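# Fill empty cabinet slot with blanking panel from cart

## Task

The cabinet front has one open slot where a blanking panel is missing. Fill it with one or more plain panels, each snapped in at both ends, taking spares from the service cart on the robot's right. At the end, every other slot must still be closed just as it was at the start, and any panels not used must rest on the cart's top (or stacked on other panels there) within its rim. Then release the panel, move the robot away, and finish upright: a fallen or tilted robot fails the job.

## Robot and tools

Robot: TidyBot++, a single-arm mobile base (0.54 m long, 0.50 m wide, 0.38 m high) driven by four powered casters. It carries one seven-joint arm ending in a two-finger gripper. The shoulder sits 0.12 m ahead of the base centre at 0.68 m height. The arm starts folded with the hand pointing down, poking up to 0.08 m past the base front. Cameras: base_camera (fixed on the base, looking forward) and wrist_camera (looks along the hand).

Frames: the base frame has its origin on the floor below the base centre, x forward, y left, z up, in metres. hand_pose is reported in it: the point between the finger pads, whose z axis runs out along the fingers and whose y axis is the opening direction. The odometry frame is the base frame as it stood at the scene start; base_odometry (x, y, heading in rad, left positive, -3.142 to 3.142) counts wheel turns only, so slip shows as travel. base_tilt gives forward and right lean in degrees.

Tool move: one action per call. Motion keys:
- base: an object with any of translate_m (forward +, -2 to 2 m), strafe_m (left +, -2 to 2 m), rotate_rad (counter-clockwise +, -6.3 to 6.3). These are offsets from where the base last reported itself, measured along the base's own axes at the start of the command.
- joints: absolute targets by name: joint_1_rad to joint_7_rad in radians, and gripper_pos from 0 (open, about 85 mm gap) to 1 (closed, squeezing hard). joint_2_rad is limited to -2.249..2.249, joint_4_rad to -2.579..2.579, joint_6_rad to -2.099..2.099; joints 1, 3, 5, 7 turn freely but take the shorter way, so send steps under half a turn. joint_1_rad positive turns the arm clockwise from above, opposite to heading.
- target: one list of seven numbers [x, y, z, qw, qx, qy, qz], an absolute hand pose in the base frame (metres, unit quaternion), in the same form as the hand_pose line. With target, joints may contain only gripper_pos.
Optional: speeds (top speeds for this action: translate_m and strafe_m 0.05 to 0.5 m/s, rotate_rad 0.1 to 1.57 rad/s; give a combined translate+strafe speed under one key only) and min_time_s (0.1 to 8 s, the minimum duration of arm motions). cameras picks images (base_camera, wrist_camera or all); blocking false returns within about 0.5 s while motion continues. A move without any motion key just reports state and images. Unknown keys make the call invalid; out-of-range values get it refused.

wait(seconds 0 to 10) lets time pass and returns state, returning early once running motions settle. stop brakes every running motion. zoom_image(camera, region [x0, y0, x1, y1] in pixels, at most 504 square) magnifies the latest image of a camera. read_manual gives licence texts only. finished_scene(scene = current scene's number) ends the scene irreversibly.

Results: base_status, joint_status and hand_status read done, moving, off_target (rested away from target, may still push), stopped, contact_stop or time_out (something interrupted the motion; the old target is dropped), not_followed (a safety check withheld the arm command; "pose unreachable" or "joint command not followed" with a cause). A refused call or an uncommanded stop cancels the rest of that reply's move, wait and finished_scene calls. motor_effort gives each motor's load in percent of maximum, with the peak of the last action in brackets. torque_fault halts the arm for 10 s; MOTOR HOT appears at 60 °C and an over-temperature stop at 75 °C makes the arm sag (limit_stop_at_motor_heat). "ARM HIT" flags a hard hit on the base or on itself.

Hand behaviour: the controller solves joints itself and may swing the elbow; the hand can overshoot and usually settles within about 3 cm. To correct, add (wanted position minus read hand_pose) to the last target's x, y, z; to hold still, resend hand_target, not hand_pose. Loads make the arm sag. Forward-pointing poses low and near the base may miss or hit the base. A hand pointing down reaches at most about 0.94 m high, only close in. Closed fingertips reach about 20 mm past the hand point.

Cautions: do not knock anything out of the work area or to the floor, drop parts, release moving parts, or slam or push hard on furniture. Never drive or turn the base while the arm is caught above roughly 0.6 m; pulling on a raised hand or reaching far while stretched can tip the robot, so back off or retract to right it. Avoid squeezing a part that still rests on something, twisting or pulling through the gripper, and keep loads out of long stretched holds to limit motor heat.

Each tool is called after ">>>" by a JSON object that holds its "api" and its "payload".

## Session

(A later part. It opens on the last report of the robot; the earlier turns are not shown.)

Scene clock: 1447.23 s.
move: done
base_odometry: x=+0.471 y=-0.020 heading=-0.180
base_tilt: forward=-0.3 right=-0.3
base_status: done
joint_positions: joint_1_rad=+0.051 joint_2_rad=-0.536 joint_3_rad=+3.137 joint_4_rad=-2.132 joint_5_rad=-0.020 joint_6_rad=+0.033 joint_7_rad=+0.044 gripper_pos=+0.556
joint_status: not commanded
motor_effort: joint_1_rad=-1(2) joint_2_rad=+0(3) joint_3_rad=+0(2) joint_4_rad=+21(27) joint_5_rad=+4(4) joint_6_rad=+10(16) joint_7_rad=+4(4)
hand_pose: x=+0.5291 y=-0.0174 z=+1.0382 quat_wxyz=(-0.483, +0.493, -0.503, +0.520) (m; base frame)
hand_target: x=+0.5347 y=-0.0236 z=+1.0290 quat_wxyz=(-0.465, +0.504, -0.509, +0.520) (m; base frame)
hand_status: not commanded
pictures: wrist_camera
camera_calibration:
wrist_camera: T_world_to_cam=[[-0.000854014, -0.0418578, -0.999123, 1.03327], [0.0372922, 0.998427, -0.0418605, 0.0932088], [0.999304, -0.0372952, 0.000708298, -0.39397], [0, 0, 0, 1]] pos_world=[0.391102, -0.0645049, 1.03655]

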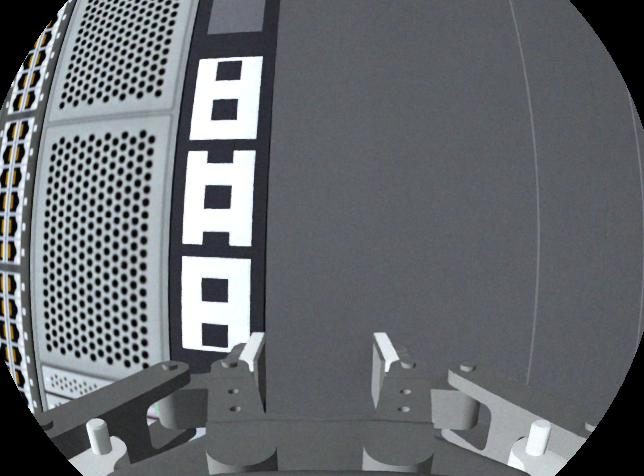

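>>> {"api": "move", "payload": {"base": {"translate_m": -0.014, "strafe_m": -0.004}, "speeds": {"translate_m": 0.1}}}

>>> {"api": "move", "payload": {"base": {"translate_m": 0.014}, "speeds": {"translate_m": 0.05}}}

>>> {"api": "move", "payload": {"base": {"translate_m": -0.014, "strafe_m": 0.008}, "speeds": {"translate_m": 0.1}}}

>>> {"api": "move", "payload": {"base": {"translate_m": 0.014}, "speeds": {"translate_m": 0.05}}}

>>> {"api": "move", "payload": {"base": {"translate_m": -0.014, "strafe_m": 0.004}, "speeds": {"translate_m": 0.1}}}

>>> {"api": "move", "payload": {"base": {"translate_m": 0.014}, "speeds": {"translate_m": 0.05}, "cameras": ["wrist_camera"]}}

Scene clock: 1471.83 s.
move: done
base_odometry: x=+0.457 y=-0.022 heading=-0.180
base_tilt: forward=-0.2 right=-0.3
base_status: done
joint_positions: joint_1_rad=+0.051 joint_2_rad=-0.524 joint_3_rad=+3.137 joint_4_rad=-2.129 joint_5_rad=-0.020 joint_6_rad=+0.033 joint_7_rad=+0.044 gripper_pos=+0.556
joint_status: not commanded
motor_effort: joint_1_rad=-1(1) joint_2_rad=-4(6) joint_3_rad=+0(1) joint_4_rad=+19(20) joint_5_rad=+1(4) joint_6_rad=+9(10) joint_7_rad=+1(4)
hand_pose: x=+0.5336 y=-0.0176 z=+1.0346 quat_wxyz=(-0.481, +0.495, -0.506, +0.518) (m; base frame)
hand_target: x=+0.5347 y=-0.0236 z=+1.0290 quat_wxyz=(-0.465, +0.504, -0.509, +0.520) (m; base frame)
hand_status: not commanded
pictures: none

Scene clock: 1472.53 s.
move: done
base_odometry: x=+0.471 y=-0.024 heading=-0.180
base_tilt: forward=-0.3 right=-0.3
base_status: done
joint_positions: joint_1_rad=+0.051 joint_2_rad=-0.536 joint_3_rad=+3.137 joint_4_rad=-2.130 joint_5_rad=-0.020 joint_6_rad=+0.030 joint_7_rad=+0.044 gripper_pos=+0.556
joint_status: not commanded
motor_effort: joint_1_rad=+0(1) joint_2_rad=-1(5) joint_3_rad=+0(2) joint_4_rad=+20(26) joint_5_rad=+4(4) joint_6_rad=+10(15) joint_7_rad=+4(4)
hand_pose: x=+0.5293 y=-0.0174 z=+1.0382 quat_wxyz=(-0.483, +0.493, -0.504, +0.520) (m; base frame)
hand_target: x=+0.5347 y=-0.0236 z=+1.0290 quat_wxyz=(-0.465, +0.504, -0.509, +0.520) (m; base frame)
hand_status: not commanded
pictures: none

Scene clock: 1473.33 s.
move: done
base_odometry: x=+0.459 y=-0.014 heading=-0.180
base_tilt: forward=-0.2 right=-0.3
base_status: done
joint_positions: joint_1_rad=+0.052 joint_2_rad=-0.523 joint_3_rad=+3.137 joint_4_rad=-2.129 joint_5_rad=-0.020 joint_6_rad=+0.030 joint_7_rad=+0.044 gripper_pos=+0.556
joint_status: not commanded
motor_effort: joint_1_rad=-1(2) joint_2_rad=-5(5) joint_3_rad=+0(2) joint_4_rad=+20(20) joint_5_rad=+0(4) joint_6_rad=+9(9) joint_7_rad=+1(4)
hand_pose: x=+0.5337 y=-0.0182 z=+1.0339 quat_wxyz=(-0.480, +0.495, -0.507, +0.517) (m; base frame)
hand_target: x=+0.5347 y=-0.0236 z=+1.0290 quat_wxyz=(-0.465, +0.504, -0.509, +0.520) (m; base frame)
hand_status: not commanded
pictures: none

Scene clock: 1474.23 s.
move: done
base_odometry: x=+0.472 y=-0.016 heading=-0.180
base_tilt: forward=-0.2 right=-0.3
base_status: done
joint_positions: joint_1_rad=+0.052 joint_2_rad=-0.534 joint_3_rad=+3.137 joint_4_rad=-2.129 joint_5_rad=-0.020 joint_6_rad=+0.025 joint_7_rad=+0.044 gripper_pos=+0.556
joint_status: not commanded
motor_effort: joint_1_rad=+0(2) joint_2_rad=+1(4) joint_3_rad=+2(3) joint_4_rad=+20(26) joint_5_rad=+1(2) joint_6_rad=+9(16) joint_7_rad=+1(1)
hand_pose: x=+0.5299 y=-0.0180 z=+1.0367 quat_wxyz=(-0.481, +0.494, -0.506, +0.519) (m; base frame)
hand_target: x=+0.5347 y=-0.0236 z=+1.0290 quat_wxyz=(-0.465, +0.504, -0.509, +0.520) (m; base frame)
hand_status: not commanded
pictures: none

Scene clock: 1475.03 s.
move: done
base_odometry: x=+0.459 y=-0.010 heading=-0.180
base_tilt: forward=-0.2 right=-0.3
base_status: done
joint_positions: joint_1_rad=+0.053 joint_2_rad=-0.523 joint_3_rad=+3.138 joint_4_rad=-2.127 joint_5_rad=-0.020 joint_6_rad=+0.025 joint_7_rad=+0.044 gripper_pos=+0.556
joint_status: not commanded
motor_effort: joint_1_rad=-1(2) joint_2_rad=-4(5) joint_3_rad=+0(2) joint_4_rad=+19(20) joint_5_rad=+1(2) joint_6_rad=+9(10) joint_7_rad=+1(2)
hand_pose: x=+0.5338 y=-0.0190 z=+1.0335 quat_wxyz=(-0.479, +0.496, -0.508, +0.517) (m; base frame)
hand_target: x=+0.5347 y=-0.0236 z=+1.0290 quat_wxyz=(-0.465, +0.504, -0.509, +0.520) (m; base frame)
hand_status: not commanded
pictures: none

Scene clock: 1475.73 s.
move: done
base_odometry: x=+0.473 y=-0.012 heading=-0.180
base_tilt: forward=-0.3 right=-0.3
base_status: done
joint_positions: joint_1_rad=+0.053 joint_2_rad=-0.543 joint_3_rad=+3.138 joint_4_rad=-2.135 joint_5_rad=-0.020 joint_6_rad=+0.019 joint_7_rad=+0.044 gripper_pos=+0.556
joint_status: not commanded
motor_effort: joint_1_rad=-1(2) joint_2_rad=+1(5) joint_3_rad=+1(2) joint_4_rad=+22(27) joint_5_rad=+1(1) joint_6_rad=+11(17) joint_7_rad=+0(1)
hand_pose: x=+0.5266 y=-0.0185 z=+1.0347 quat_wxyz=(-0.480, +0.494, -0.507, +0.518) (m; base frame)
hand_target: x=+0.5347 y=-0.0236 z=+1.0290 quat_wxyz=(-0.465, +0.504, -0.509, +0.520) (m; base frame)
hand_status: not commanded
pictures: wrist_camera
camera_calibration:
wrist_camera: T_world_to_cam=[[-0.010741, -0.0410921, -0.999098, 1.0349], [0.0396813, 0.998351, -0.0414879, 0.0926964], [0.999155, -0.0400911, -0.00909267, -0.38127], [0, 0, 0, 1]] pos_world=[0.388385, -0.0653027, 1.03435]

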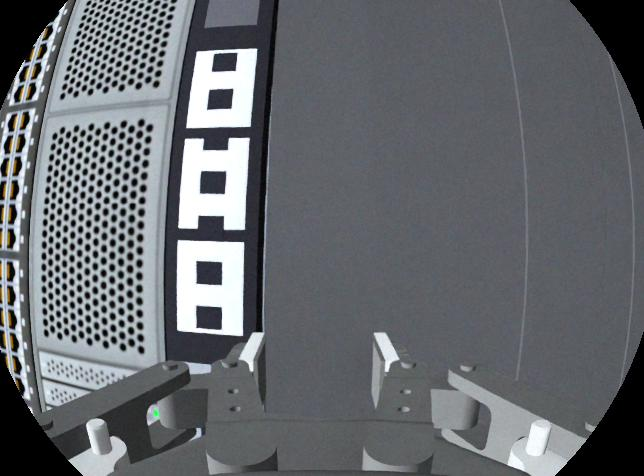

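>>> {"api": "move", "payload": {"base": {"translate_m": -0.018, "strafe_m": -0.015}, "speeds": {"translate_m": 0.1}, "joints": {"joint_1_rad": 0.01, "joint_6_rad": 0.117}, "cameras": ["wrist_camera"]}}

Scene clock: 1526.73 s.
move: done
base_odometry: x=+0.453 y=-0.024 heading=-0.180
base_tilt: forward=-0.2 right=-0.3
base_status: done
joint_positions: joint_1_rad=+0.022 joint_2_rad=-0.518 joint_3_rad=+3.139 joint_4_rad=-2.134 joint_5_rad=-0.020 joint_6_rad=+0.060 joint_7_rad=+0.044 gripper_pos=+0.556
joint_status: all done
motor_effort: joint_1_rad=-1(3) joint_2_rad=-5(6) joint_3_rad=+0(2) joint_4_rad=+21(23) joint_5_rad=+3(5) joint_6_rad=+11(13) joint_7_rad=+3(4)
hand_pose: x=+0.5358 y=-0.0067 z=+1.0376 quat_wxyz=(-0.492, +0.497, -0.495, +0.515) (m; base frame)
hand_target: x=+0.5343 y=-0.0028 z=+1.0638 quat_wxyz=(-0.505, +0.488, -0.468, +0.537) (m; base frame)
hand_status: not commanded
pictures: wrist_camera
camera_calibration:
wrist_camera: T_world_to_cam=[[0.00668222, -0.0410181, -0.999136, 1.02912], [0.0104746, 0.999106, -0.0409468, 0.0957558], [0.999923, -0.010192, 0.0071059, -0.407064], [0, 0, 0, 1]] pos_world=[0.399153, -0.0576063, 1.03505]

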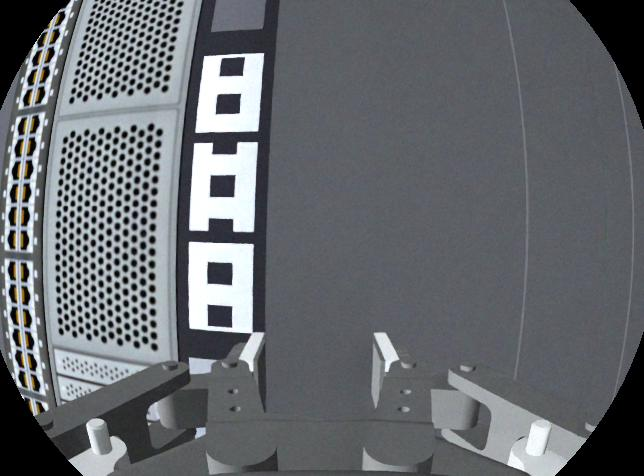

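>>> {"api": "move", "payload": {"base": {"translate_m": 0.016}, "speeds": {"translate_m": 0.05}}}

>>> {"api": "move", "payload": {"base": {"translate_m": 0.008}, "speeds": {"translate_m": 0.05}, "cameras": ["wrist_camera"]}}

>>> {"api": "zoom_image", "payload": {"camera": "wrist_camera", "region": [240, 0, 400, 340]}}

Scene clock: 1536.77 s.
move: done
base_odometry: x=+0.468 y=-0.027 heading=-0.180
base_tilt: forward=-0.3 right=-0.3
base_status: done
joint_positions: joint_1_rad=+0.020 joint_2_rad=-0.526 joint_3_rad=+3.139 joint_4_rad=-2.140 joint_5_rad=-0.020 joint_6_rad=+0.060 joint_7_rad=+0.044 gripper_pos=+0.556
joint_status: not commanded
motor_effort: joint_1_rad=+0(2) joint_2_rad=-1(6) joint_3_rad=+0(2) joint_4_rad=+20(29) joint_5_rad=+3(5) joint_6_rad=+10(18) joint_7_rad=+2(5)
hand_pose: x=+0.5331 y=-0.0061 z=+1.0372 quat_wxyz=(-0.493, +0.497, -0.495, +0.515) (m; base frame)
hand_target: x=+0.5343 y=-0.0028 z=+1.0638 quat_wxyz=(-0.505, +0.488, -0.468, +0.537) (m; base frame)
hand_status: not commanded
pictures: none

Scene clock: 1537.37 s.
move: done
base_odometry: x=+0.476 y=-0.028 heading=-0.180
base_tilt: forward=-0.3 right=-0.3
base_status: done
joint_positions: joint_1_rad=+0.019 joint_2_rad=-0.545 joint_3_rad=+3.140 joint_4_rad=-2.150 joint_5_rad=-0.020 joint_6_rad=+0.060 joint_7_rad=+0.043 gripper_pos=+0.556
joint_status: not commanded
motor_effort: joint_1_rad=-1(2) joint_2_rad=+2(4) joint_3_rad=-1(2) joint_4_rad=+25(30) joint_5_rad=+6(7) joint_6_rad=+14(18) joint_7_rad=+6(6)
hand_pose: x=+0.5263 y=-0.0055 z=+1.0386 quat_wxyz=(-0.495, +0.495, -0.492, +0.517) (m; base frame)
hand_target: x=+0.5343 y=-0.0028 z=+1.0638 quat_wxyz=(-0.505, +0.488, -0.468, +0.537) (m; base frame)
hand_status: not commanded
pictures: wrist_camera
camera_calibration:
wrist_camera: T_world_to_cam=[[0.0175884, -0.0404537, -0.999027, 1.02439], [0.00820592, 0.999153, -0.0403144, 0.095266], [0.999812, -0.00748886, 0.0179054, -0.408649], [0, 0, 0, 1]] pos_world=[0.389773, -0.0568054, 1.03455]

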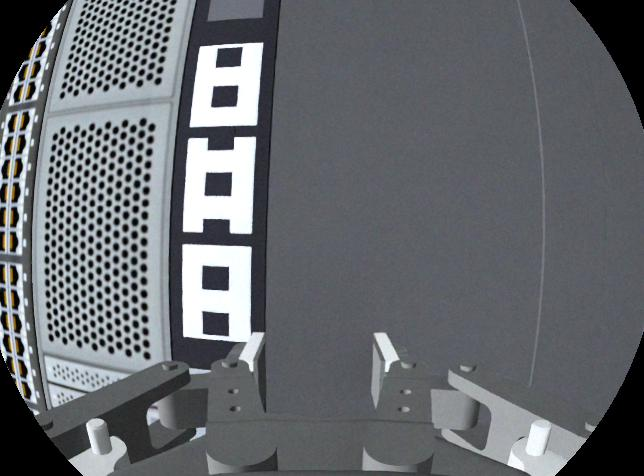

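Scaled by 1.482.

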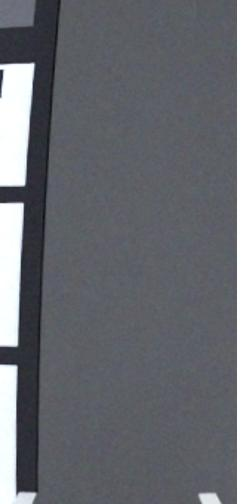

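>>> {"api": "move", "payload": {"base": {"translate_m": -0.008, "strafe_m": -0.012}, "speeds": {"translate_m": 0.05}, "joints": {"joint_1_rad": -0.03}, "min_time_s": 1}}

>>> {"api": "move", "payload": {"base": {"translate_m": 0.014}, "speeds": {"translate_m": 0.05}, "cameras": ["wrist_camera"]}}

>>> {"api": "zoom_image", "payload": {"camera": "wrist_camera", "region": [240, 0, 400, 340]}}

Scene clock: 1568.43 s.
move: done
base_odometry: x=+0.466 y=-0.039 heading=-0.180
base_tilt: forward=-0.3 right=-0.3
base_status: done
joint_positions: joint_1_rad=-0.005 joint_2_rad=-0.528 joint_3_rad=+3.139 joint_4_rad=-2.144 joint_5_rad=-0.019 joint_6_rad=+0.062 joint_7_rad=+0.043 gripper_pos=+0.556
joint_status: all done
motor_effort: joint_1_rad=-3(4) joint_2_rad=-2(5) joint_3_rad=-1(4) joint_4_rad=+19(24) joint_5_rad=+1(7) joint_6_rad=+8(13) joint_7_rad=+0(6)
hand_pose: x=+0.5323 y=+0.0040 z=+1.0362 quat_wxyz=(-0.499, +0.503, -0.488, +0.509) (m; base frame)
hand_target: x=+0.5341 y=+0.0138 z=+1.0638 quat_wxyz=(-0.515, +0.497, -0.458, +0.527) (m; base frame)
hand_status: not commanded
pictures: none

Scene clock: 1569.13 s.
move: done
base_odometry: x=+0.479 y=-0.041 heading=-0.180
base_tilt: forward=-0.3 right=-0.3
base_status: done
joint_positions: joint_1_rad=-0.009 joint_2_rad=-0.557 joint_3_rad=+3.140 joint_4_rad=-2.160 joint_5_rad=-0.019 joint_6_rad=+0.062 joint_7_rad=+0.043 gripper_pos=+0.556
joint_status: not commanded
motor_effort: joint_1_rad=-2(3) joint_2_rad=+2(6) joint_3_rad=-2(2) joint_4_rad=+27(32) joint_5_rad=+5(6) joint_6_rad=+16(19) joint_7_rad=+5(6)
hand_pose: x=+0.5220 y=+0.0056 z=+1.0380 quat_wxyz=(-0.503, +0.501, -0.484, +0.511) (m; base frame)
hand_target: x=+0.5341 y=+0.0138 z=+1.0638 quat_wxyz=(-0.515, +0.497, -0.458, +0.527) (m; base frame)
hand_status: not commanded
pictures: wrist_camera
camera_calibration:
wrist_camera: T_world_to_cam=[[0.0228938, -0.0402646, -0.998927, 1.02149], [-0.0190008, 0.998991, -0.0407027, 0.0986765], [0.999557, 0.0199122, 0.0221056, -0.40861], [0, 0, 0, 1]] pos_world=[0.386918, -0.0493105, 1.03345]

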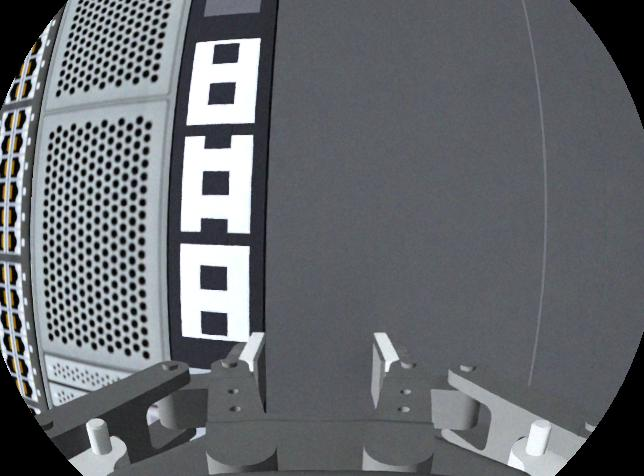

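Scaled by 1.482.

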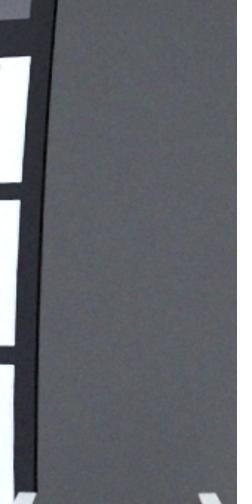

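>>> {"api": "move", "payload": {"base": {"translate_m": -0.014}, "speeds": {"translate_m": 0.05}}}

>>> {"api": "move", "payload": {"base": {"strafe_m": -0.015}, "speeds": {"strafe_m": 0.05}, "cameras": ["wrist_camera"]}}

Scene clock: 1589.20 s.
move: done
base_odometry: x=+0.466 y=-0.039 heading=-0.180
base_tilt: forward=-0.3 right=-0.3
base_status: done
joint_positions: joint_1_rad=-0.009 joint_2_rad=-0.527 joint_3_rad=+3.140 joint_4_rad=-2.145 joint_5_rad=-0.019 joint_6_rad=+0.064 joint_7_rad=+0.043 gripper_pos=+0.556
joint_status: not commanded
motor_effort: joint_1_rad=-3(4) joint_2_rad=-3(5) joint_3_rad=-2(3) joint_4_rad=+18(25) joint_5_rad=+1(6) joint_6_rad=+8(14) joint_7_rad=+0(5)
hand_pose: x=+0.5326 y=+0.0054 z=+1.0362 quat_wxyz=(-0.500, +0.504, -0.487, +0.508) (m; base frame)
hand_target: x=+0.5341 y=+0.0138 z=+1.0638 quat_wxyz=(-0.515, +0.497, -0.458, +0.527) (m; base frame)
hand_status: not commanded
pictures: none

Scene clock: 1590.07 s.
move: done
base_odometry: x=+0.463 y=-0.054 heading=-0.180
base_tilt: forward=-0.3 right=-0.3
base_status: done
joint_positions: joint_1_rad=-0.035 joint_2_rad=-0.527 joint_3_rad=+3.134 joint_4_rad=-2.145 joint_5_rad=-0.019 joint_6_rad=+0.064 joint_7_rad=+0.043 gripper_pos=+0.556
joint_status: not commanded
motor_effort: joint_1_rad=+0(4) joint_2_rad=-4(4) joint_3_rad=+1(6) joint_4_rad=+21(21) joint_5_rad=+2(3) joint_6_rad=+10(11) joint_7_rad=+2(2)
hand_pose: x=+0.5321 y=+0.0193 z=+1.0361 quat_wxyz=(-0.508, +0.512, -0.479, +0.501) (m; base frame)
hand_target: x=+0.5341 y=+0.0138 z=+1.0638 quat_wxyz=(-0.515, +0.497, -0.458, +0.527) (m; base frame)
hand_status: not commanded
pictures: wrist_camera
camera_calibration:
wrist_camera: T_world_to_cam=[[0.0121795, -0.0426762, -0.999015, 1.02577], [-0.0501282, 0.997807, -0.0432357, 0.104307], [0.998669, 0.0506054, 0.0100135, -0.406621], [0, 0, 0, 1]] pos_world=[0.398815, -0.0397249, 1.03334]

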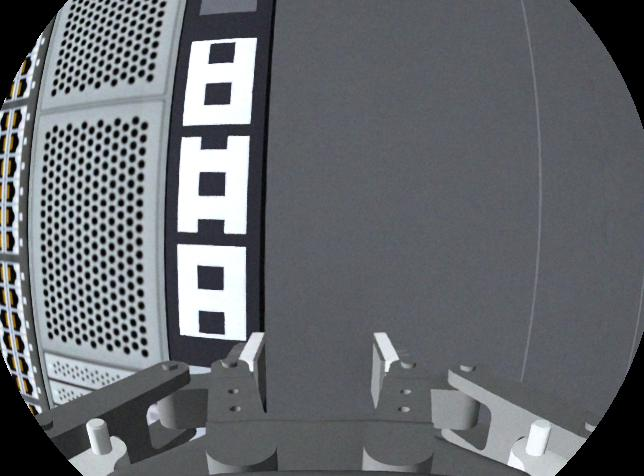

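>>> {"api": "move", "payload": {"base": {"strafe_m": 0.014, "translate_m": 0.006}, "speeds": {"strafe_m": 0.05}}}

>>> {"api": "move", "payload": {"joints": {"gripper_pos": 0.5}, "cameras": ["wrist_camera"]}}

>>> {"api": "zoom_image", "payload": {"camera": "wrist_camera", "region": [220, 100, 420, 420]}}

Scene clock: 1598.77 s.
move: done
base_odometry: x=+0.471 y=-0.041 heading=-0.180
base_tilt: forward=-0.3 right=-0.4
base_status: done
joint_positions: joint_1_rad=-0.024 joint_2_rad=-0.535 joint_3_rad=+3.147 joint_4_rad=-2.146 joint_5_rad=-0.019 joint_6_rad=+0.064 joint_7_rad=+0.043 gripper_pos=+0.556
joint_status: not commanded
motor_effort: joint_1_rad=+0(5) joint_2_rad=+0(3) joint_3_rad=+0(5) joint_4_rad=+23(26) joint_5_rad=+3(5) joint_6_rad=+12(15) joint_7_rad=+3(4)
hand_pose: x=+0.5299 y=+0.0081 z=+1.0383 quat_wxyz=(-0.505, +0.504, -0.484, +0.506) (m; base frame)
hand_target: x=+0.5341 y=+0.0138 z=+1.0638 quat_wxyz=(-0.515, +0.497, -0.458, +0.527) (m; base frame)
hand_status: not commanded
pictures: none

Scene clock: 1599.47 s.
move: done
base_odometry: x=+0.472 y=-0.041 heading=-0.180
base_tilt: forward=-0.3 right=-0.3
base_status: not commanded
joint_positions: joint_1_rad=-0.024 joint_2_rad=-0.532 joint_3_rad=+3.147 joint_4_rad=-2.146 joint_5_rad=-0.019 joint_6_rad=+0.064 joint_7_rad=+0.043 gripper_pos=+0.500
joint_status: all done
motor_effort: joint_1_rad=-1(2) joint_2_rad=-1(4) joint_3_rad=+1(2) joint_4_rad=+19(23) joint_5_rad=+1(4) joint_6_rad=+8(12) joint_7_rad=+0(3)
hand_pose: x=+0.5308 y=+0.0083 z=+1.0374 quat_wxyz=(-0.505, +0.504, -0.485, +0.506) (m; base frame)
hand_target: x=+0.5341 y=+0.0138 z=+1.0638 quat_wxyz=(-0.515, +0.497, -0.458, +0.527) (m; base frame)
hand_status: not commanded
pictures: wrist_camera
camera_calibration:
wrist_camera: T_world_to_cam=[[0.0148624, -0.0366098, -0.999219, 1.02531], [-0.0287069, 0.998902, -0.0370252, 0.0975021], [0.999477, 0.0292347, 0.0137951, -0.408928], [0, 0, 0, 1]] pos_world=[0.396275, -0.0479039, 1.03376]

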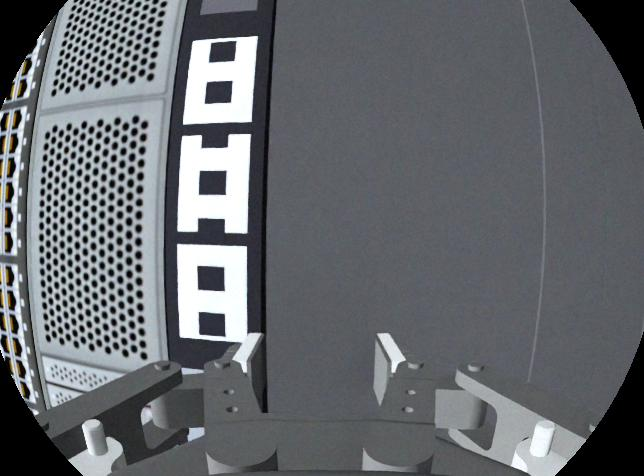

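Scaled by 1.575.

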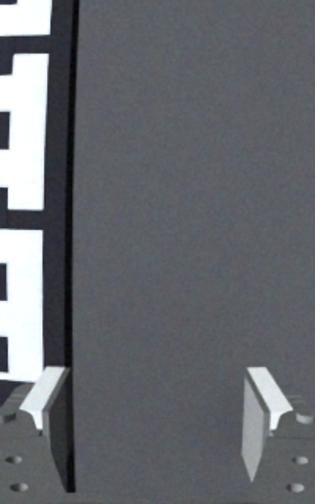

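>>> {"api": "move", "payload": {"joints": {"gripper_pos": 0.35}, "cameras": ["wrist_camera"]}}

>>> {"api": "zoom_image", "payload": {"camera": "wrist_camera", "region": [220, 100, 420, 420]}}

Scene clock: 1607.00 s.
move: done
base_odometry: x=+0.472 y=-0.041 heading=-0.180
base_tilt: forward=-0.2 right=-0.3
base_status: not commanded
joint_positions: joint_1_rad=-0.024 joint_2_rad=-0.527 joint_3_rad=+3.147 joint_4_rad=-2.146 joint_5_rad=-0.019 joint_6_rad=+0.064 joint_7_rad=+0.043 gripper_pos=+0.350
joint_status: all done
motor_effort: joint_1_rad=-1(1) joint_2_rad=-3(4) joint_3_rad=+1(1) joint_4_rad=+18(19) joint_5_rad=+0(1) joint_6_rad=+8(9) joint_7_rad=+1(1)
hand_pose: x=+0.5325 y=+0.0083 z=+1.0355 quat_wxyz=(-0.503, +0.506, -0.486, +0.505) (m; base frame)
hand_target: x=+0.5341 y=+0.0138 z=+1.0638 quat_wxyz=(-0.515, +0.497, -0.458, +0.527) (m; base frame)
hand_status: not commanded
pictures: wrist_camera
camera_calibration:
wrist_camera: T_world_to_cam=[[0.0100679, -0.0366631, -0.999277, 1.02595], [-0.0289828, 0.998897, -0.0369411, 0.0975226], [0.999529, 0.0293338, 0.0089942, -0.405556], [0, 0, 0, 1]] pos_world=[0.397863, -0.0479041, 1.03246]

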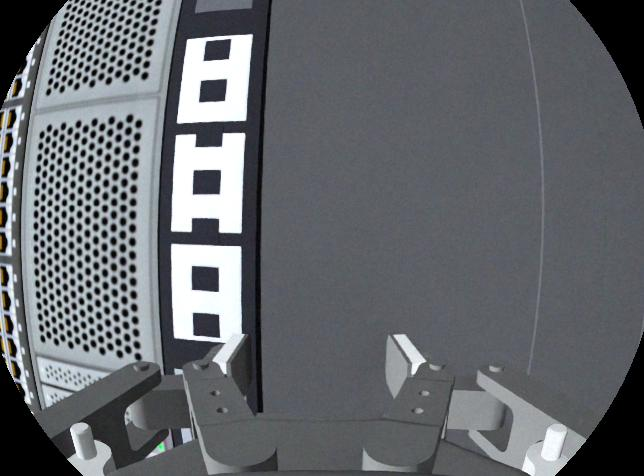

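Scaled by 1.575.

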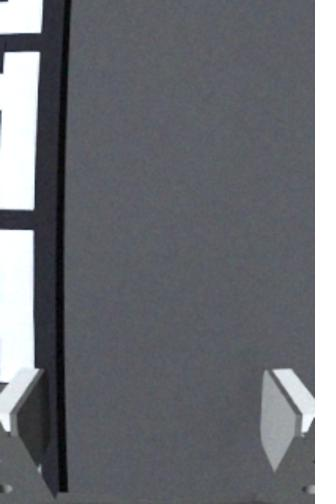

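>>> {"api": "move", "payload": {"base": {"translate_m": -0.07}, "speeds": {"translate_m": 0.1}, "cameras": ["wrist_camera"]}}

>>> {"api": "move", "payload": {"base": {"strafe_m": -0.074}, "joints": {"joint_1_rad": 0.46, "gripper_pos": 1.0}, "cameras": ["wrist_camera"]}}

Scene clock: 1634.47 s.
move: done
base_odometry: x=+0.402 y=-0.028 heading=-0.180
base_tilt: forward=-0.3 right=-0.3
base_status: done
joint_positions: joint_1_rad=-0.024 joint_2_rad=-0.524 joint_3_rad=+3.147 joint_4_rad=-2.146 joint_5_rad=-0.019 joint_6_rad=+0.064 joint_7_rad=+0.043 gripper_pos=+0.350
joint_status: not commanded
motor_effort: joint_1_rad=-1(1) joint_2_rad=-3(5) joint_3_rad=+0(1) joint_4_rad=+18(19) joint_5_rad=+1(1) joint_6_rad=+8(8) joint_7_rad=+0(1)
hand_pose: x=+0.5338 y=+0.0084 z=+1.0339 quat_wxyz=(-0.503, +0.507, -0.487, +0.504) (m; base frame)
hand_target: x=+0.5341 y=+0.0138 z=+1.0638 quat_wxyz=(-0.515, +0.497, -0.458, +0.527) (m; base frame)
hand_status: not commanded
pictures: wrist_camera
camera_calibration:
wrist_camera: T_world_to_cam=[[0.00637271, -0.0367807, -0.999303, 1.02634], [-0.0291194, 0.998893, -0.0369513, 0.0974875], [0.999556, 0.0293346, 0.00529462, -0.403135], [0, 0, 0, 1]] pos_world=[0.399254, -0.0478043, 1.03136]

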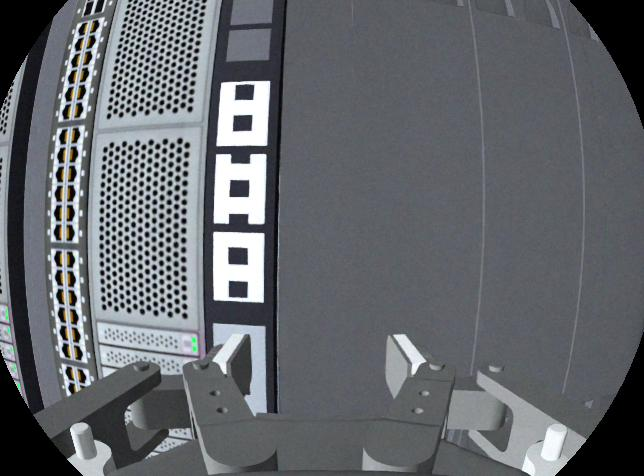

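Scene clock: 1636.17 s.
move: done
base_odometry: x=+0.389 y=-0.101 heading=-0.180
base_tilt: forward=-0.3 right=-0.3
base_status: done
joint_positions: joint_1_rad=+0.444 joint_2_rad=-0.524 joint_3_rad=+3.147 joint_4_rad=-2.146 joint_5_rad=-0.019 joint_6_rad=+0.064 joint_7_rad=+0.043 gripper_pos=+0.999
joint_status: all done
motor_effort: joint_1_rad=-1(2) joint_2_rad=-3(4) joint_3_rad=+0(3) joint_4_rad=+18(19) joint_5_rad=+1(1) joint_6_rad=+8(8) joint_7_rad=+0(1)
hand_pose: x=+0.4928 y=-0.1799 z=+1.0339 quat_wxyz=(-0.372, +0.380, -0.591, +0.607) (m; base frame)
hand_target: x=+0.4917 y=-0.1831 z=+1.0638 quat_wxyz=(-0.372, +0.371, -0.565, +0.636) (m; base frame)
hand_status: not commanded
pictures: wrist_camera
camera_calibration:
wrist_camera: T_world_to_cam=[[-0.0109748, -0.0357828, -0.999299, 1.02839], [0.425331, 0.904279, -0.0370515, 0.0435201], [0.904971, -0.42544, 0.00529524, -0.391821], [0, 0, 0, 1]] pos_world=[0.347363, -0.169252, 1.03136]

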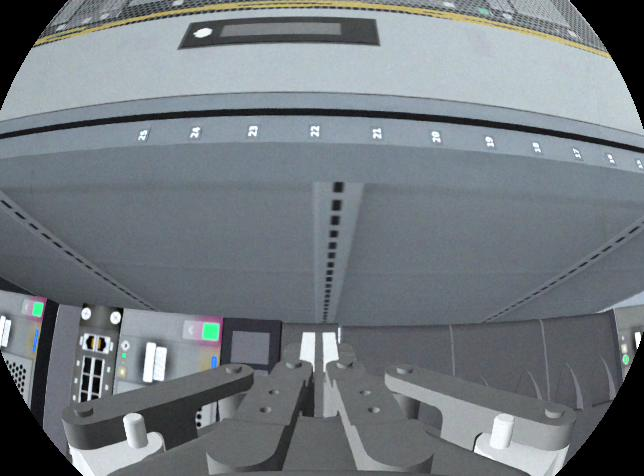

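>>> {"api": "zoom_image", "payload": {"camera": "wrist_camera", "region": [220, 290, 480, 430]}}

Scaled by 1.938.

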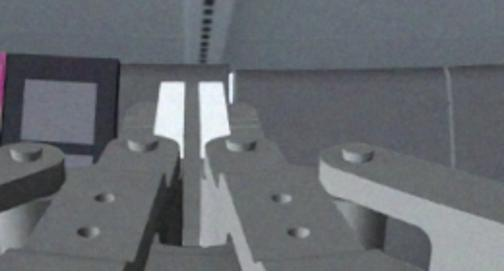

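>>> {"api": "move", "payload": {"base": {"translate_m": 0.1}, "speeds": {"translate_m": 0.1}}}

>>> {"api": "move", "payload": {"base": {"translate_m": 0.03}, "speeds": {"translate_m": 0.05}, "cameras": ["wrist_camera"]}}

>>> {"api": "zoom_image", "payload": {"camera": "wrist_camera", "region": [200, 200, 500, 430]}}

Scene clock: 1651.23 s.
move: done
base_odometry: x=+0.488 y=-0.120 heading=-0.180
base_tilt: forward=-0.3 right=-0.3
base_status: done
joint_positions: joint_1_rad=+0.444 joint_2_rad=-0.521 joint_3_rad=+3.147 joint_4_rad=-2.146 joint_5_rad=-0.019 joint_6_rad=+0.064 joint_7_rad=+0.043 gripper_pos=+0.999
joint_status: not commanded
motor_effort: joint_1_rad=-1(1) joint_2_rad=-3(5) joint_3_rad=+1(1) joint_4_rad=+18(19) joint_5_rad=+1(1) joint_6_rad=+8(8) joint_7_rad=+0(1)
hand_pose: x=+0.4936 y=-0.1803 z=+1.0329 quat_wxyz=(-0.371, +0.380, -0.592, +0.606) (m; base frame)
hand_target: x=+0.4917 y=-0.1831 z=+1.0638 quat_wxyz=(-0.372, +0.371, -0.565, +0.636) (m; base frame)
hand_status: not commanded
pictures: none

Scene clock: 1652.37 s.
move: done
base_odometry: x=+0.517 y=-0.125 heading=-0.180
base_tilt: forward=-0.3 right=-0.3
base_status: done
joint_positions: joint_1_rad=+0.473 joint_2_rad=-0.555 joint_3_rad=+3.155 joint_4_rad=-2.145 joint_5_rad=-0.019 joint_6_rad=+0.064 joint_7_rad=+0.043 gripper_pos=+0.999
joint_status: not commanded
motor_effort: joint_1_rad=-4(6) joint_2_rad=+4(7) joint_3_rad=-3(6) joint_4_rad=+21(25) joint_5_rad=+1(1) joint_6_rad=+11(13) joint_7_rad=+0(1)
hand_pose: x=+0.4755 y=-0.1893 z=+1.0474 quat_wxyz=(-0.368, +0.362, -0.589, +0.622) (m; base frame)
hand_target: x=+0.4917 y=-0.1831 z=+1.0638 quat_wxyz=(-0.372, +0.371, -0.565, +0.636) (m; base frame)
hand_status: not commanded
pictures: wrist_camera
camera_calibration:
wrist_camera: T_world_to_cam=[[0.0185919, -0.0464275, -0.998749, 1.02476], [0.458235, 0.888227, -0.0327597, 0.0366497], [0.888637, -0.457052, 0.0377885, -0.412501], [0, 0, 0, 1]] pos_world=[0.330717, -0.173511, 1.04026]

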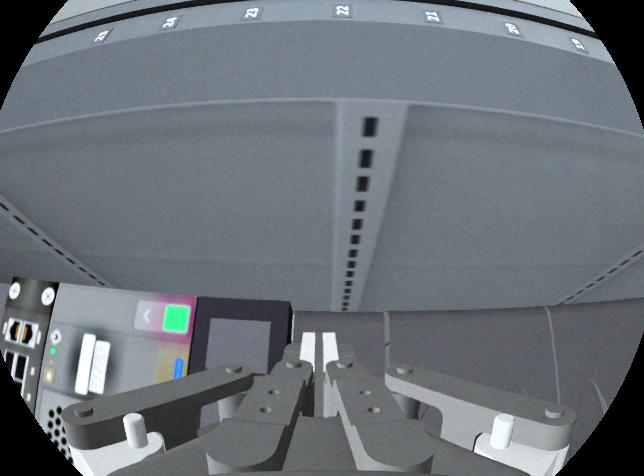

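Scaled by 1.680.

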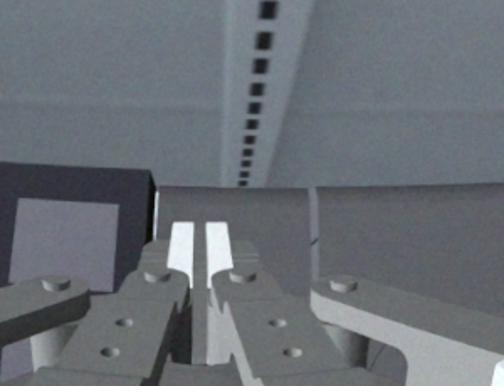

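>>> {"api": "move", "payload": {"base": {"translate_m": -0.1}, "speeds": {"translate_m": 0.2}}}

>>> {"api": "move", "payload": {"base": {"strafe_m": 0.215}, "joints": {"joint_1_rad": 0.0}, "cameras": ["wrist_camera"]}}

Scene clock: 1662.53 s.
move: done
base_odometry: x=+0.419 y=-0.107 heading=-0.180
base_tilt: forward=-0.3 right=-0.3
base_status: done
joint_positions: joint_1_rad=+0.465 joint_2_rad=-0.524 joint_3_rad=+3.148 joint_4_rad=-2.136 joint_5_rad=-0.019 joint_6_rad=+0.066 joint_7_rad=+0.043 gripper_pos=+0.999
joint_status: not commanded
motor_effort: joint_1_rad=-1(4) joint_2_rad=-3(7) joint_3_rad=+0(3) joint_4_rad=+18(21) joint_5_rad=+1(1) joint_6_rad=+8(11) joint_7_rad=+1(1)
hand_pose: x=+0.4888 y=-0.1882 z=+1.0408 quat_wxyz=(-0.368, +0.371, -0.592, +0.614) (m; base frame)
hand_target: x=+0.4917 y=-0.1831 z=+1.0638 quat_wxyz=(-0.372, +0.371, -0.565, +0.636) (m; base frame)
hand_status: not commanded
pictures: none

Scene clock: 1664.20 s.
move: done
base_odometry: x=+0.457 y=+0.105 heading=-0.180
base_tilt: forward=-0.3 right=-0.4
base_status: done
joint_positions: joint_1_rad=+0.015 joint_2_rad=-0.522 joint_3_rad=+3.145 joint_4_rad=-2.136 joint_5_rad=-0.019 joint_6_rad=+0.066 joint_7_rad=+0.043 gripper_pos=+0.999
joint_status: all done
motor_effort: joint_1_rad=-1(3) joint_2_rad=-3(5) joint_3_rad=+1(2) joint_4_rad=+19(19) joint_5_rad=+1(1) joint_6_rad=+8(8) joint_7_rad=+0(1)
hand_pose: x=+0.5345 y=-0.0070 z=+1.0401 quat_wxyz=(-0.495, +0.495, -0.494, +0.516) (m; base frame)
hand_target: x=+0.5343 y=+0.0014 z=+1.0638 quat_wxyz=(-0.507, +0.490, -0.465, +0.534) (m; base frame)
hand_status: not commanded
pictures: wrist_camera
camera_calibration:
wrist_camera: T_world_to_cam=[[0.0149642, -0.0380576, -0.999163, 1.02722], [0.00905003, 0.99924, -0.037925, 0.0937535], [0.999847, -0.00847494, 0.0152972, -0.414252], [0, 0, 0, 1]] pos_world=[0.397969, -0.0580993, 1.03625]

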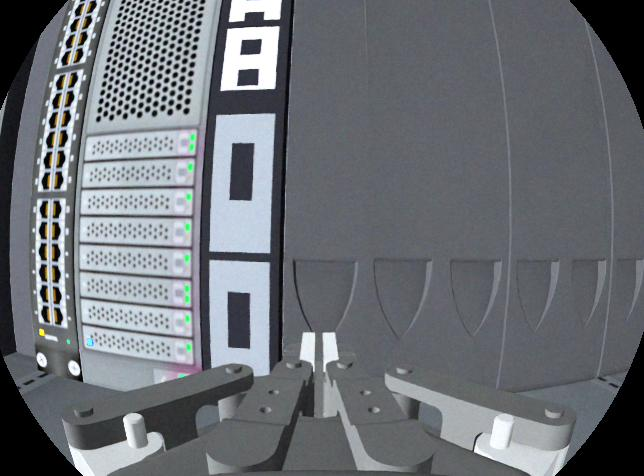

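>>> {"api": "move", "payload": {"base": {"translate_m": 0.045}, "speeds": {"translate_m": 0.06}, "cameras": ["wrist_camera"]}}

>>> {"api": "move", "payload": {"base": {"translate_m": 0.025}, "speeds": {"translate_m": 0.05}, "cameras": ["wrist_camera"]}}

Scene clock: 1673.47 s.
move: done
base_odometry: x=+0.501 y=+0.097 heading=-0.180
base_tilt: forward=-0.3 right=-0.3
base_status: done
joint_positions: joint_1_rad=+0.012 joint_2_rad=-0.526 joint_3_rad=+3.145 joint_4_rad=-2.135 joint_5_rad=-0.019 joint_6_rad=+0.066 joint_7_rad=+0.043 gripper_pos=+0.999
joint_status: not commanded
motor_effort: joint_1_rad=-1(3) joint_2_rad=-1(5) joint_3_rad=+1(2) joint_4_rad=+18(22) joint_5_rad=+1(1) joint_6_rad=+7(11) joint_7_rad=+0(1)
hand_pose: x=+0.5329 y=-0.0059 z=+1.0423 quat_wxyz=(-0.497, +0.494, -0.492, +0.516) (m; base frame)
hand_target: x=+0.5343 y=+0.0014 z=+1.0638 quat_wxyz=(-0.507, +0.490, -0.465, +0.534) (m; base frame)
hand_status: not commanded
pictures: wrist_camera
camera_calibration:
wrist_camera: T_world_to_cam=[[0.0202633, -0.0380324, -0.999071, 1.02658], [0.00654906, 0.99926, -0.0379068, 0.0939987], [0.999773, -0.00577486, 0.0204973, -0.417987], [0, 0, 0, 1]] pos_world=[0.396475, -0.0572997, 1.03775]

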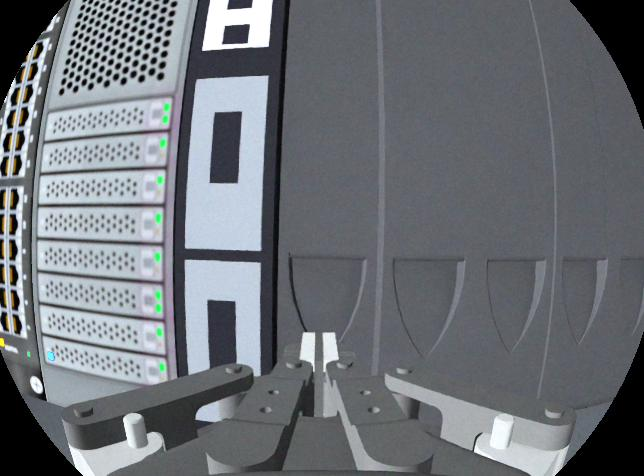

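Scene clock: 1674.43 s.
move: done
base_odometry: x=+0.525 y=+0.092 heading=-0.180
base_tilt: forward=-0.3 right=-0.3
base_status: done
joint_positions: joint_1_rad=+0.012 joint_2_rad=-0.591 joint_3_rad=+3.145 joint_4_rad=-2.157 joint_5_rad=-0.019 joint_6_rad=+0.066 joint_7_rad=+0.043 gripper_pos=+0.999
joint_status: not commanded
motor_effort: joint_1_rad=-3(3) joint_2_rad=+11(14) joint_3_rad=-1(2) joint_4_rad=+30(32) joint_5_rad=+1(1) joint_6_rad=+18(21) joint_7_rad=+1(1)
hand_pose: x=+0.5093 y=-0.0056 z=+1.0549 quat_wxyz=(-0.508, +0.483, -0.481, +0.527) (m; base frame)
hand_target: x=+0.5343 y=+0.0014 z=+1.0638 quat_wxyz=(-0.507, +0.490, -0.465, +0.534) (m; base frame)
hand_status: not commanded
pictures: wrist_camera
camera_calibration:
wrist_camera: T_world_to_cam=[[0.063445, -0.0385123, -0.997242, 1.0157], [0.00811563, 0.999242, -0.0380732, 0.0936947], [0.997952, -0.0056777, 0.0637095, -0.439282], [0, 0, 0, 1]] pos_world=[0.373181, -0.0570009, 1.04445]

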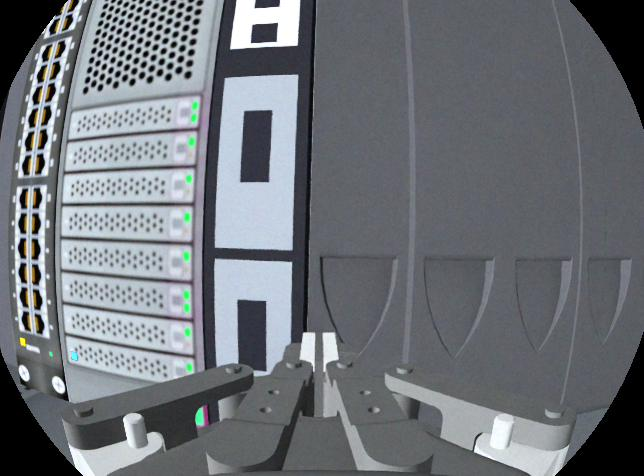

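>>> {"api": "move", "payload": {"base": {"translate_m": -0.12}, "speeds": {"translate_m": 0.2}, "cameras": ["wrist_camera"]}}

>>> {"api": "zoom_image", "payload": {"camera": "wrist_camera", "region": [220, 220, 460, 420]}}

Scene clock: 1683.10 s.
move: done
base_odometry: x=+0.407 y=+0.114 heading=-0.180
base_tilt: forward=-0.3 right=-0.3
base_status: done
joint_positions: joint_1_rad=+0.010 joint_2_rad=-0.523 joint_3_rad=+3.145 joint_4_rad=-2.131 joint_5_rad=-0.019 joint_6_rad=+0.079 joint_7_rad=+0.043 gripper_pos=+0.999
joint_status: not commanded
motor_effort: joint_1_rad=-1(3) joint_2_rad=-3(12) joint_3_rad=+0(1) joint_4_rad=+18(29) joint_5_rad=+0(1) joint_6_rad=+8(17) joint_7_rad=+0(1)
hand_pose: x=+0.5341 y=-0.0051 z=+1.0473 quat_wxyz=(-0.501, +0.491, -0.488, +0.519) (m; base frame)
hand_target: x=+0.5343 y=+0.0014 z=+1.0638 quat_wxyz=(-0.507, +0.490, -0.465, +0.534) (m; base frame)
hand_status: not commanded
pictures: wrist_camera
camera_calibration:
wrist_camera: T_world_to_cam=[[0.0335222, -0.0382232, -0.998707, 1.0241], [0.00535904, 0.999261, -0.0380645, 0.0942495], [0.999424, -0.0040761, 0.0337023, -0.432988], [0, 0, 0, 1]] pos_world=[0.397903, -0.0568005, 1.04095]

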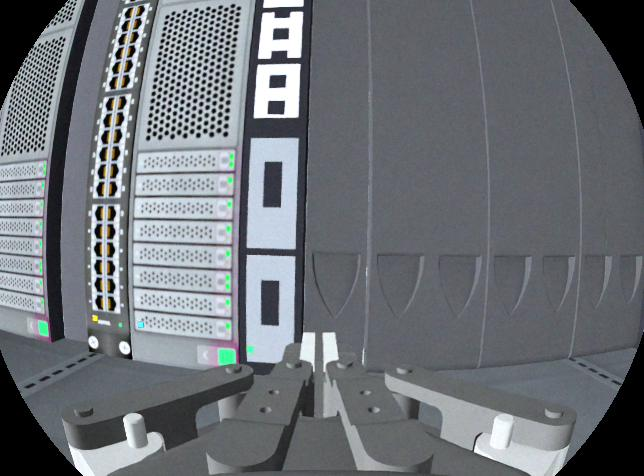

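Scaled by 2.100.

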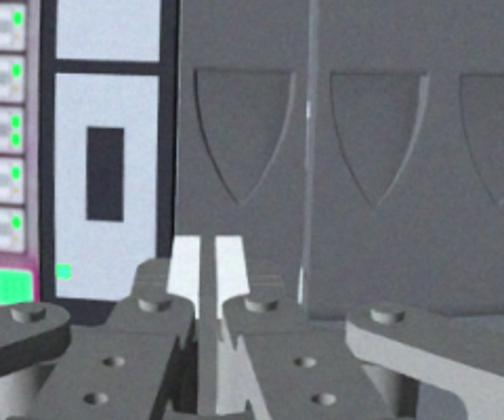

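>>> {"api": "move", "payload": {"base": {"translate_m": 0.1, "strafe_m": 0.01}, "speeds": {"translate_m": 0.15}, "joints": {"joint_4_rad": -2.168}}}

>>> {"api": "move", "payload": {"base": {"translate_m": 0.035}, "speeds": {"translate_m": 0.06}, "cameras": ["wrist_camera"]}}

>>> {"api": "zoom_image", "payload": {"camera": "wrist_camera", "region": [260, 220, 460, 420]}}

Scene clock: 1697.27 s.
move: done
base_odometry: x=+0.507 y=+0.106 heading=-0.180
base_tilt: forward=-0.3 right=-0.3
base_status: done
joint_positions: joint_1_rad=+0.010 joint_2_rad=-0.534 joint_3_rad=+3.145 joint_4_rad=-2.145 joint_5_rad=-0.019 joint_6_rad=+0.079 joint_7_rad=+0.043 gripper_pos=+0.999
joint_status: all done
motor_effort: joint_1_rad=-1(1) joint_2_rad=+0(7) joint_3_rad=+0(1) joint_4_rad=+18(21) joint_5_rad=+0(1) joint_6_rad=+7(10) joint_7_rad=+0(1)
hand_pose: x=+0.5301 y=-0.0051 z=+1.0431 quat_wxyz=(-0.500, +0.492, -0.489, +0.519) (m; base frame)
hand_target: x=+0.5344 y=+0.0014 z=+1.0351 quat_wxyz=(-0.496, +0.503, -0.477, +0.523) (m; base frame)
hand_status: not commanded
pictures: none

Scene clock: 1698.37 s.
move: done
base_odometry: x=+0.541 y=+0.100 heading=-0.180
base_tilt: forward=-0.3 right=-0.3
base_status: done
joint_positions: joint_1_rad=+0.010 joint_2_rad=-0.626 joint_3_rad=+3.145 joint_4_rad=-2.204 joint_5_rad=-0.019 joint_6_rad=+0.079 joint_7_rad=+0.043 gripper_pos=+0.999
joint_status: not commanded
motor_effort: joint_1_rad=-5(5) joint_2_rad=+19(21) joint_3_rad=-4(4) joint_4_rad=+29(32) joint_5_rad=+1(1) joint_6_rad=+17(19) joint_7_rad=+0(0)
hand_pose: x=+0.4975 y=-0.0048 z=+1.0428 quat_wxyz=(-0.508, +0.483, -0.480, +0.527) (m; base frame)
hand_target: x=+0.5344 y=+0.0014 z=+1.0351 quat_wxyz=(-0.496, +0.503, -0.477, +0.523) (m; base frame)
hand_status: not commanded
pictures: wrist_camera
camera_calibration:
wrist_camera: T_world_to_cam=[[0.0640086, -0.0383028, -0.997214, 1.00417], [0.00642471, 0.999258, -0.0379689, 0.0933336], [0.997929, -0.00397648, 0.0642072, -0.427238], [0, 0, 0, 1]] pos_world=[0.361478, -0.0565007, 1.03235]

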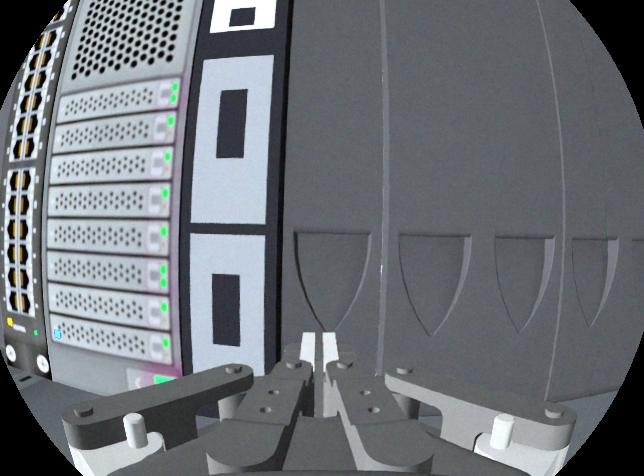

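Scaled by 2.520.

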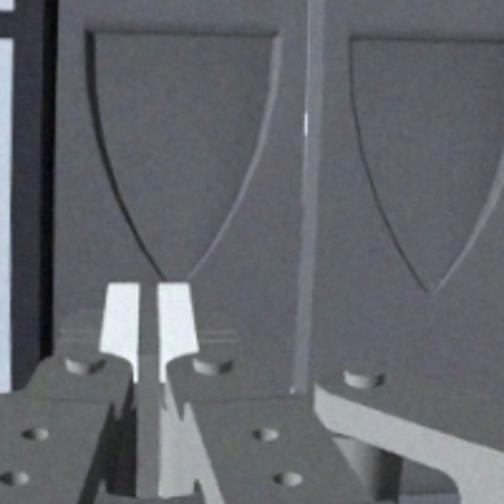

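>>> {"api": "move", "payload": {"base": {"translate_m": -0.12}, "speeds": {"translate_m": 0.25}}}

>>> {"api": "move", "payload": {"base": {"strafe_m": -0.222}, "joints": {"joint_1_rad": 0.46}, "cameras": ["wrist_camera"]}}

>>> {"api": "zoom_image", "payload": {"camera": "wrist_camera", "region": [220, 270, 480, 430]}}

Scene clock: 1711.47 s.
move: done
base_odometry: x=+0.423 y=+0.122 heading=-0.180
base_tilt: forward=-0.3 right=-0.3
base_status: done
joint_positions: joint_1_rad=+0.008 joint_2_rad=-0.524 joint_3_rad=+3.145 joint_4_rad=-2.173 joint_5_rad=-0.019 joint_6_rad=+0.088 joint_7_rad=+0.043 gripper_pos=+0.999
joint_status: not commanded
motor_effort: joint_1_rad=-1(4) joint_2_rad=-4(20) joint_3_rad=+1(3) joint_4_rad=+18(29) joint_5_rad=+1(1) joint_6_rad=+8(16) joint_7_rad=+0(1)
hand_pose: x=+0.5332 y=-0.0044 z=+1.0248 quat_wxyz=(-0.494, +0.500, -0.495, +0.511) (m; base frame)
hand_target: x=+0.5344 y=+0.0014 z=+1.0351 quat_wxyz=(-0.496, +0.503, -0.477, +0.523) (m; base frame)
hand_status: not commanded
pictures: none

Scene clock: 1713.17 s.
move: done
base_odometry: x=+0.383 y=-0.097 heading=-0.180
base_tilt: forward=-0.2 right=-0.3
base_status: done
joint_positions: joint_1_rad=+0.445 joint_2_rad=-0.524 joint_3_rad=+3.145 joint_4_rad=-2.173 joint_5_rad=-0.019 joint_6_rad=+0.088 joint_7_rad=+0.043 gripper_pos=+0.999
joint_status: all done
motor_effort: joint_1_rad=-1(2) joint_2_rad=-3(5) joint_3_rad=+0(2) joint_4_rad=+18(19) joint_5_rad=+1(1) joint_6_rad=+8(8) joint_7_rad=+0(1)
hand_pose: x=+0.4923 y=-0.1795 z=+1.0247 quat_wxyz=(-0.371, +0.380, -0.592, +0.606) (m; base frame)
hand_target: x=+0.4918 y=-0.1832 z=+1.0351 quat_wxyz=(-0.364, +0.381, -0.579, +0.622) (m; base frame)
hand_status: not commanded
pictures: wrist_camera
camera_calibration:
wrist_camera: T_world_to_cam=[[-0.0133706, -0.0352161, -0.99929, 1.02052], [0.425531, 0.904164, -0.0375574, 0.0434749], [0.904845, -0.425731, 0.00289635, -0.388699], [0, 0, 0, 1]] pos_world=[0.346857, -0.168851, 1.02256]

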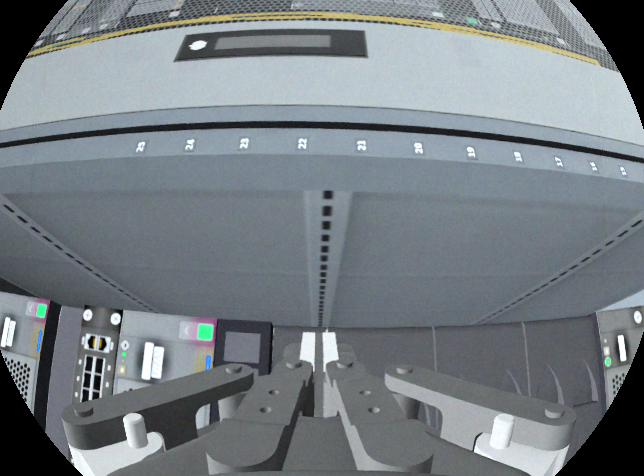

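Scaled by 1.938.

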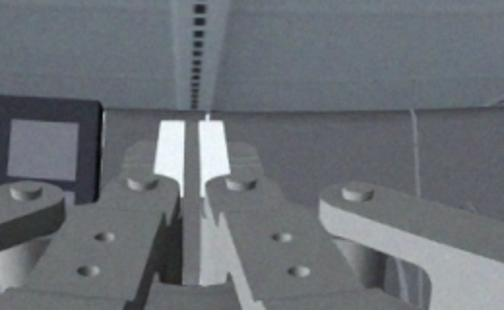

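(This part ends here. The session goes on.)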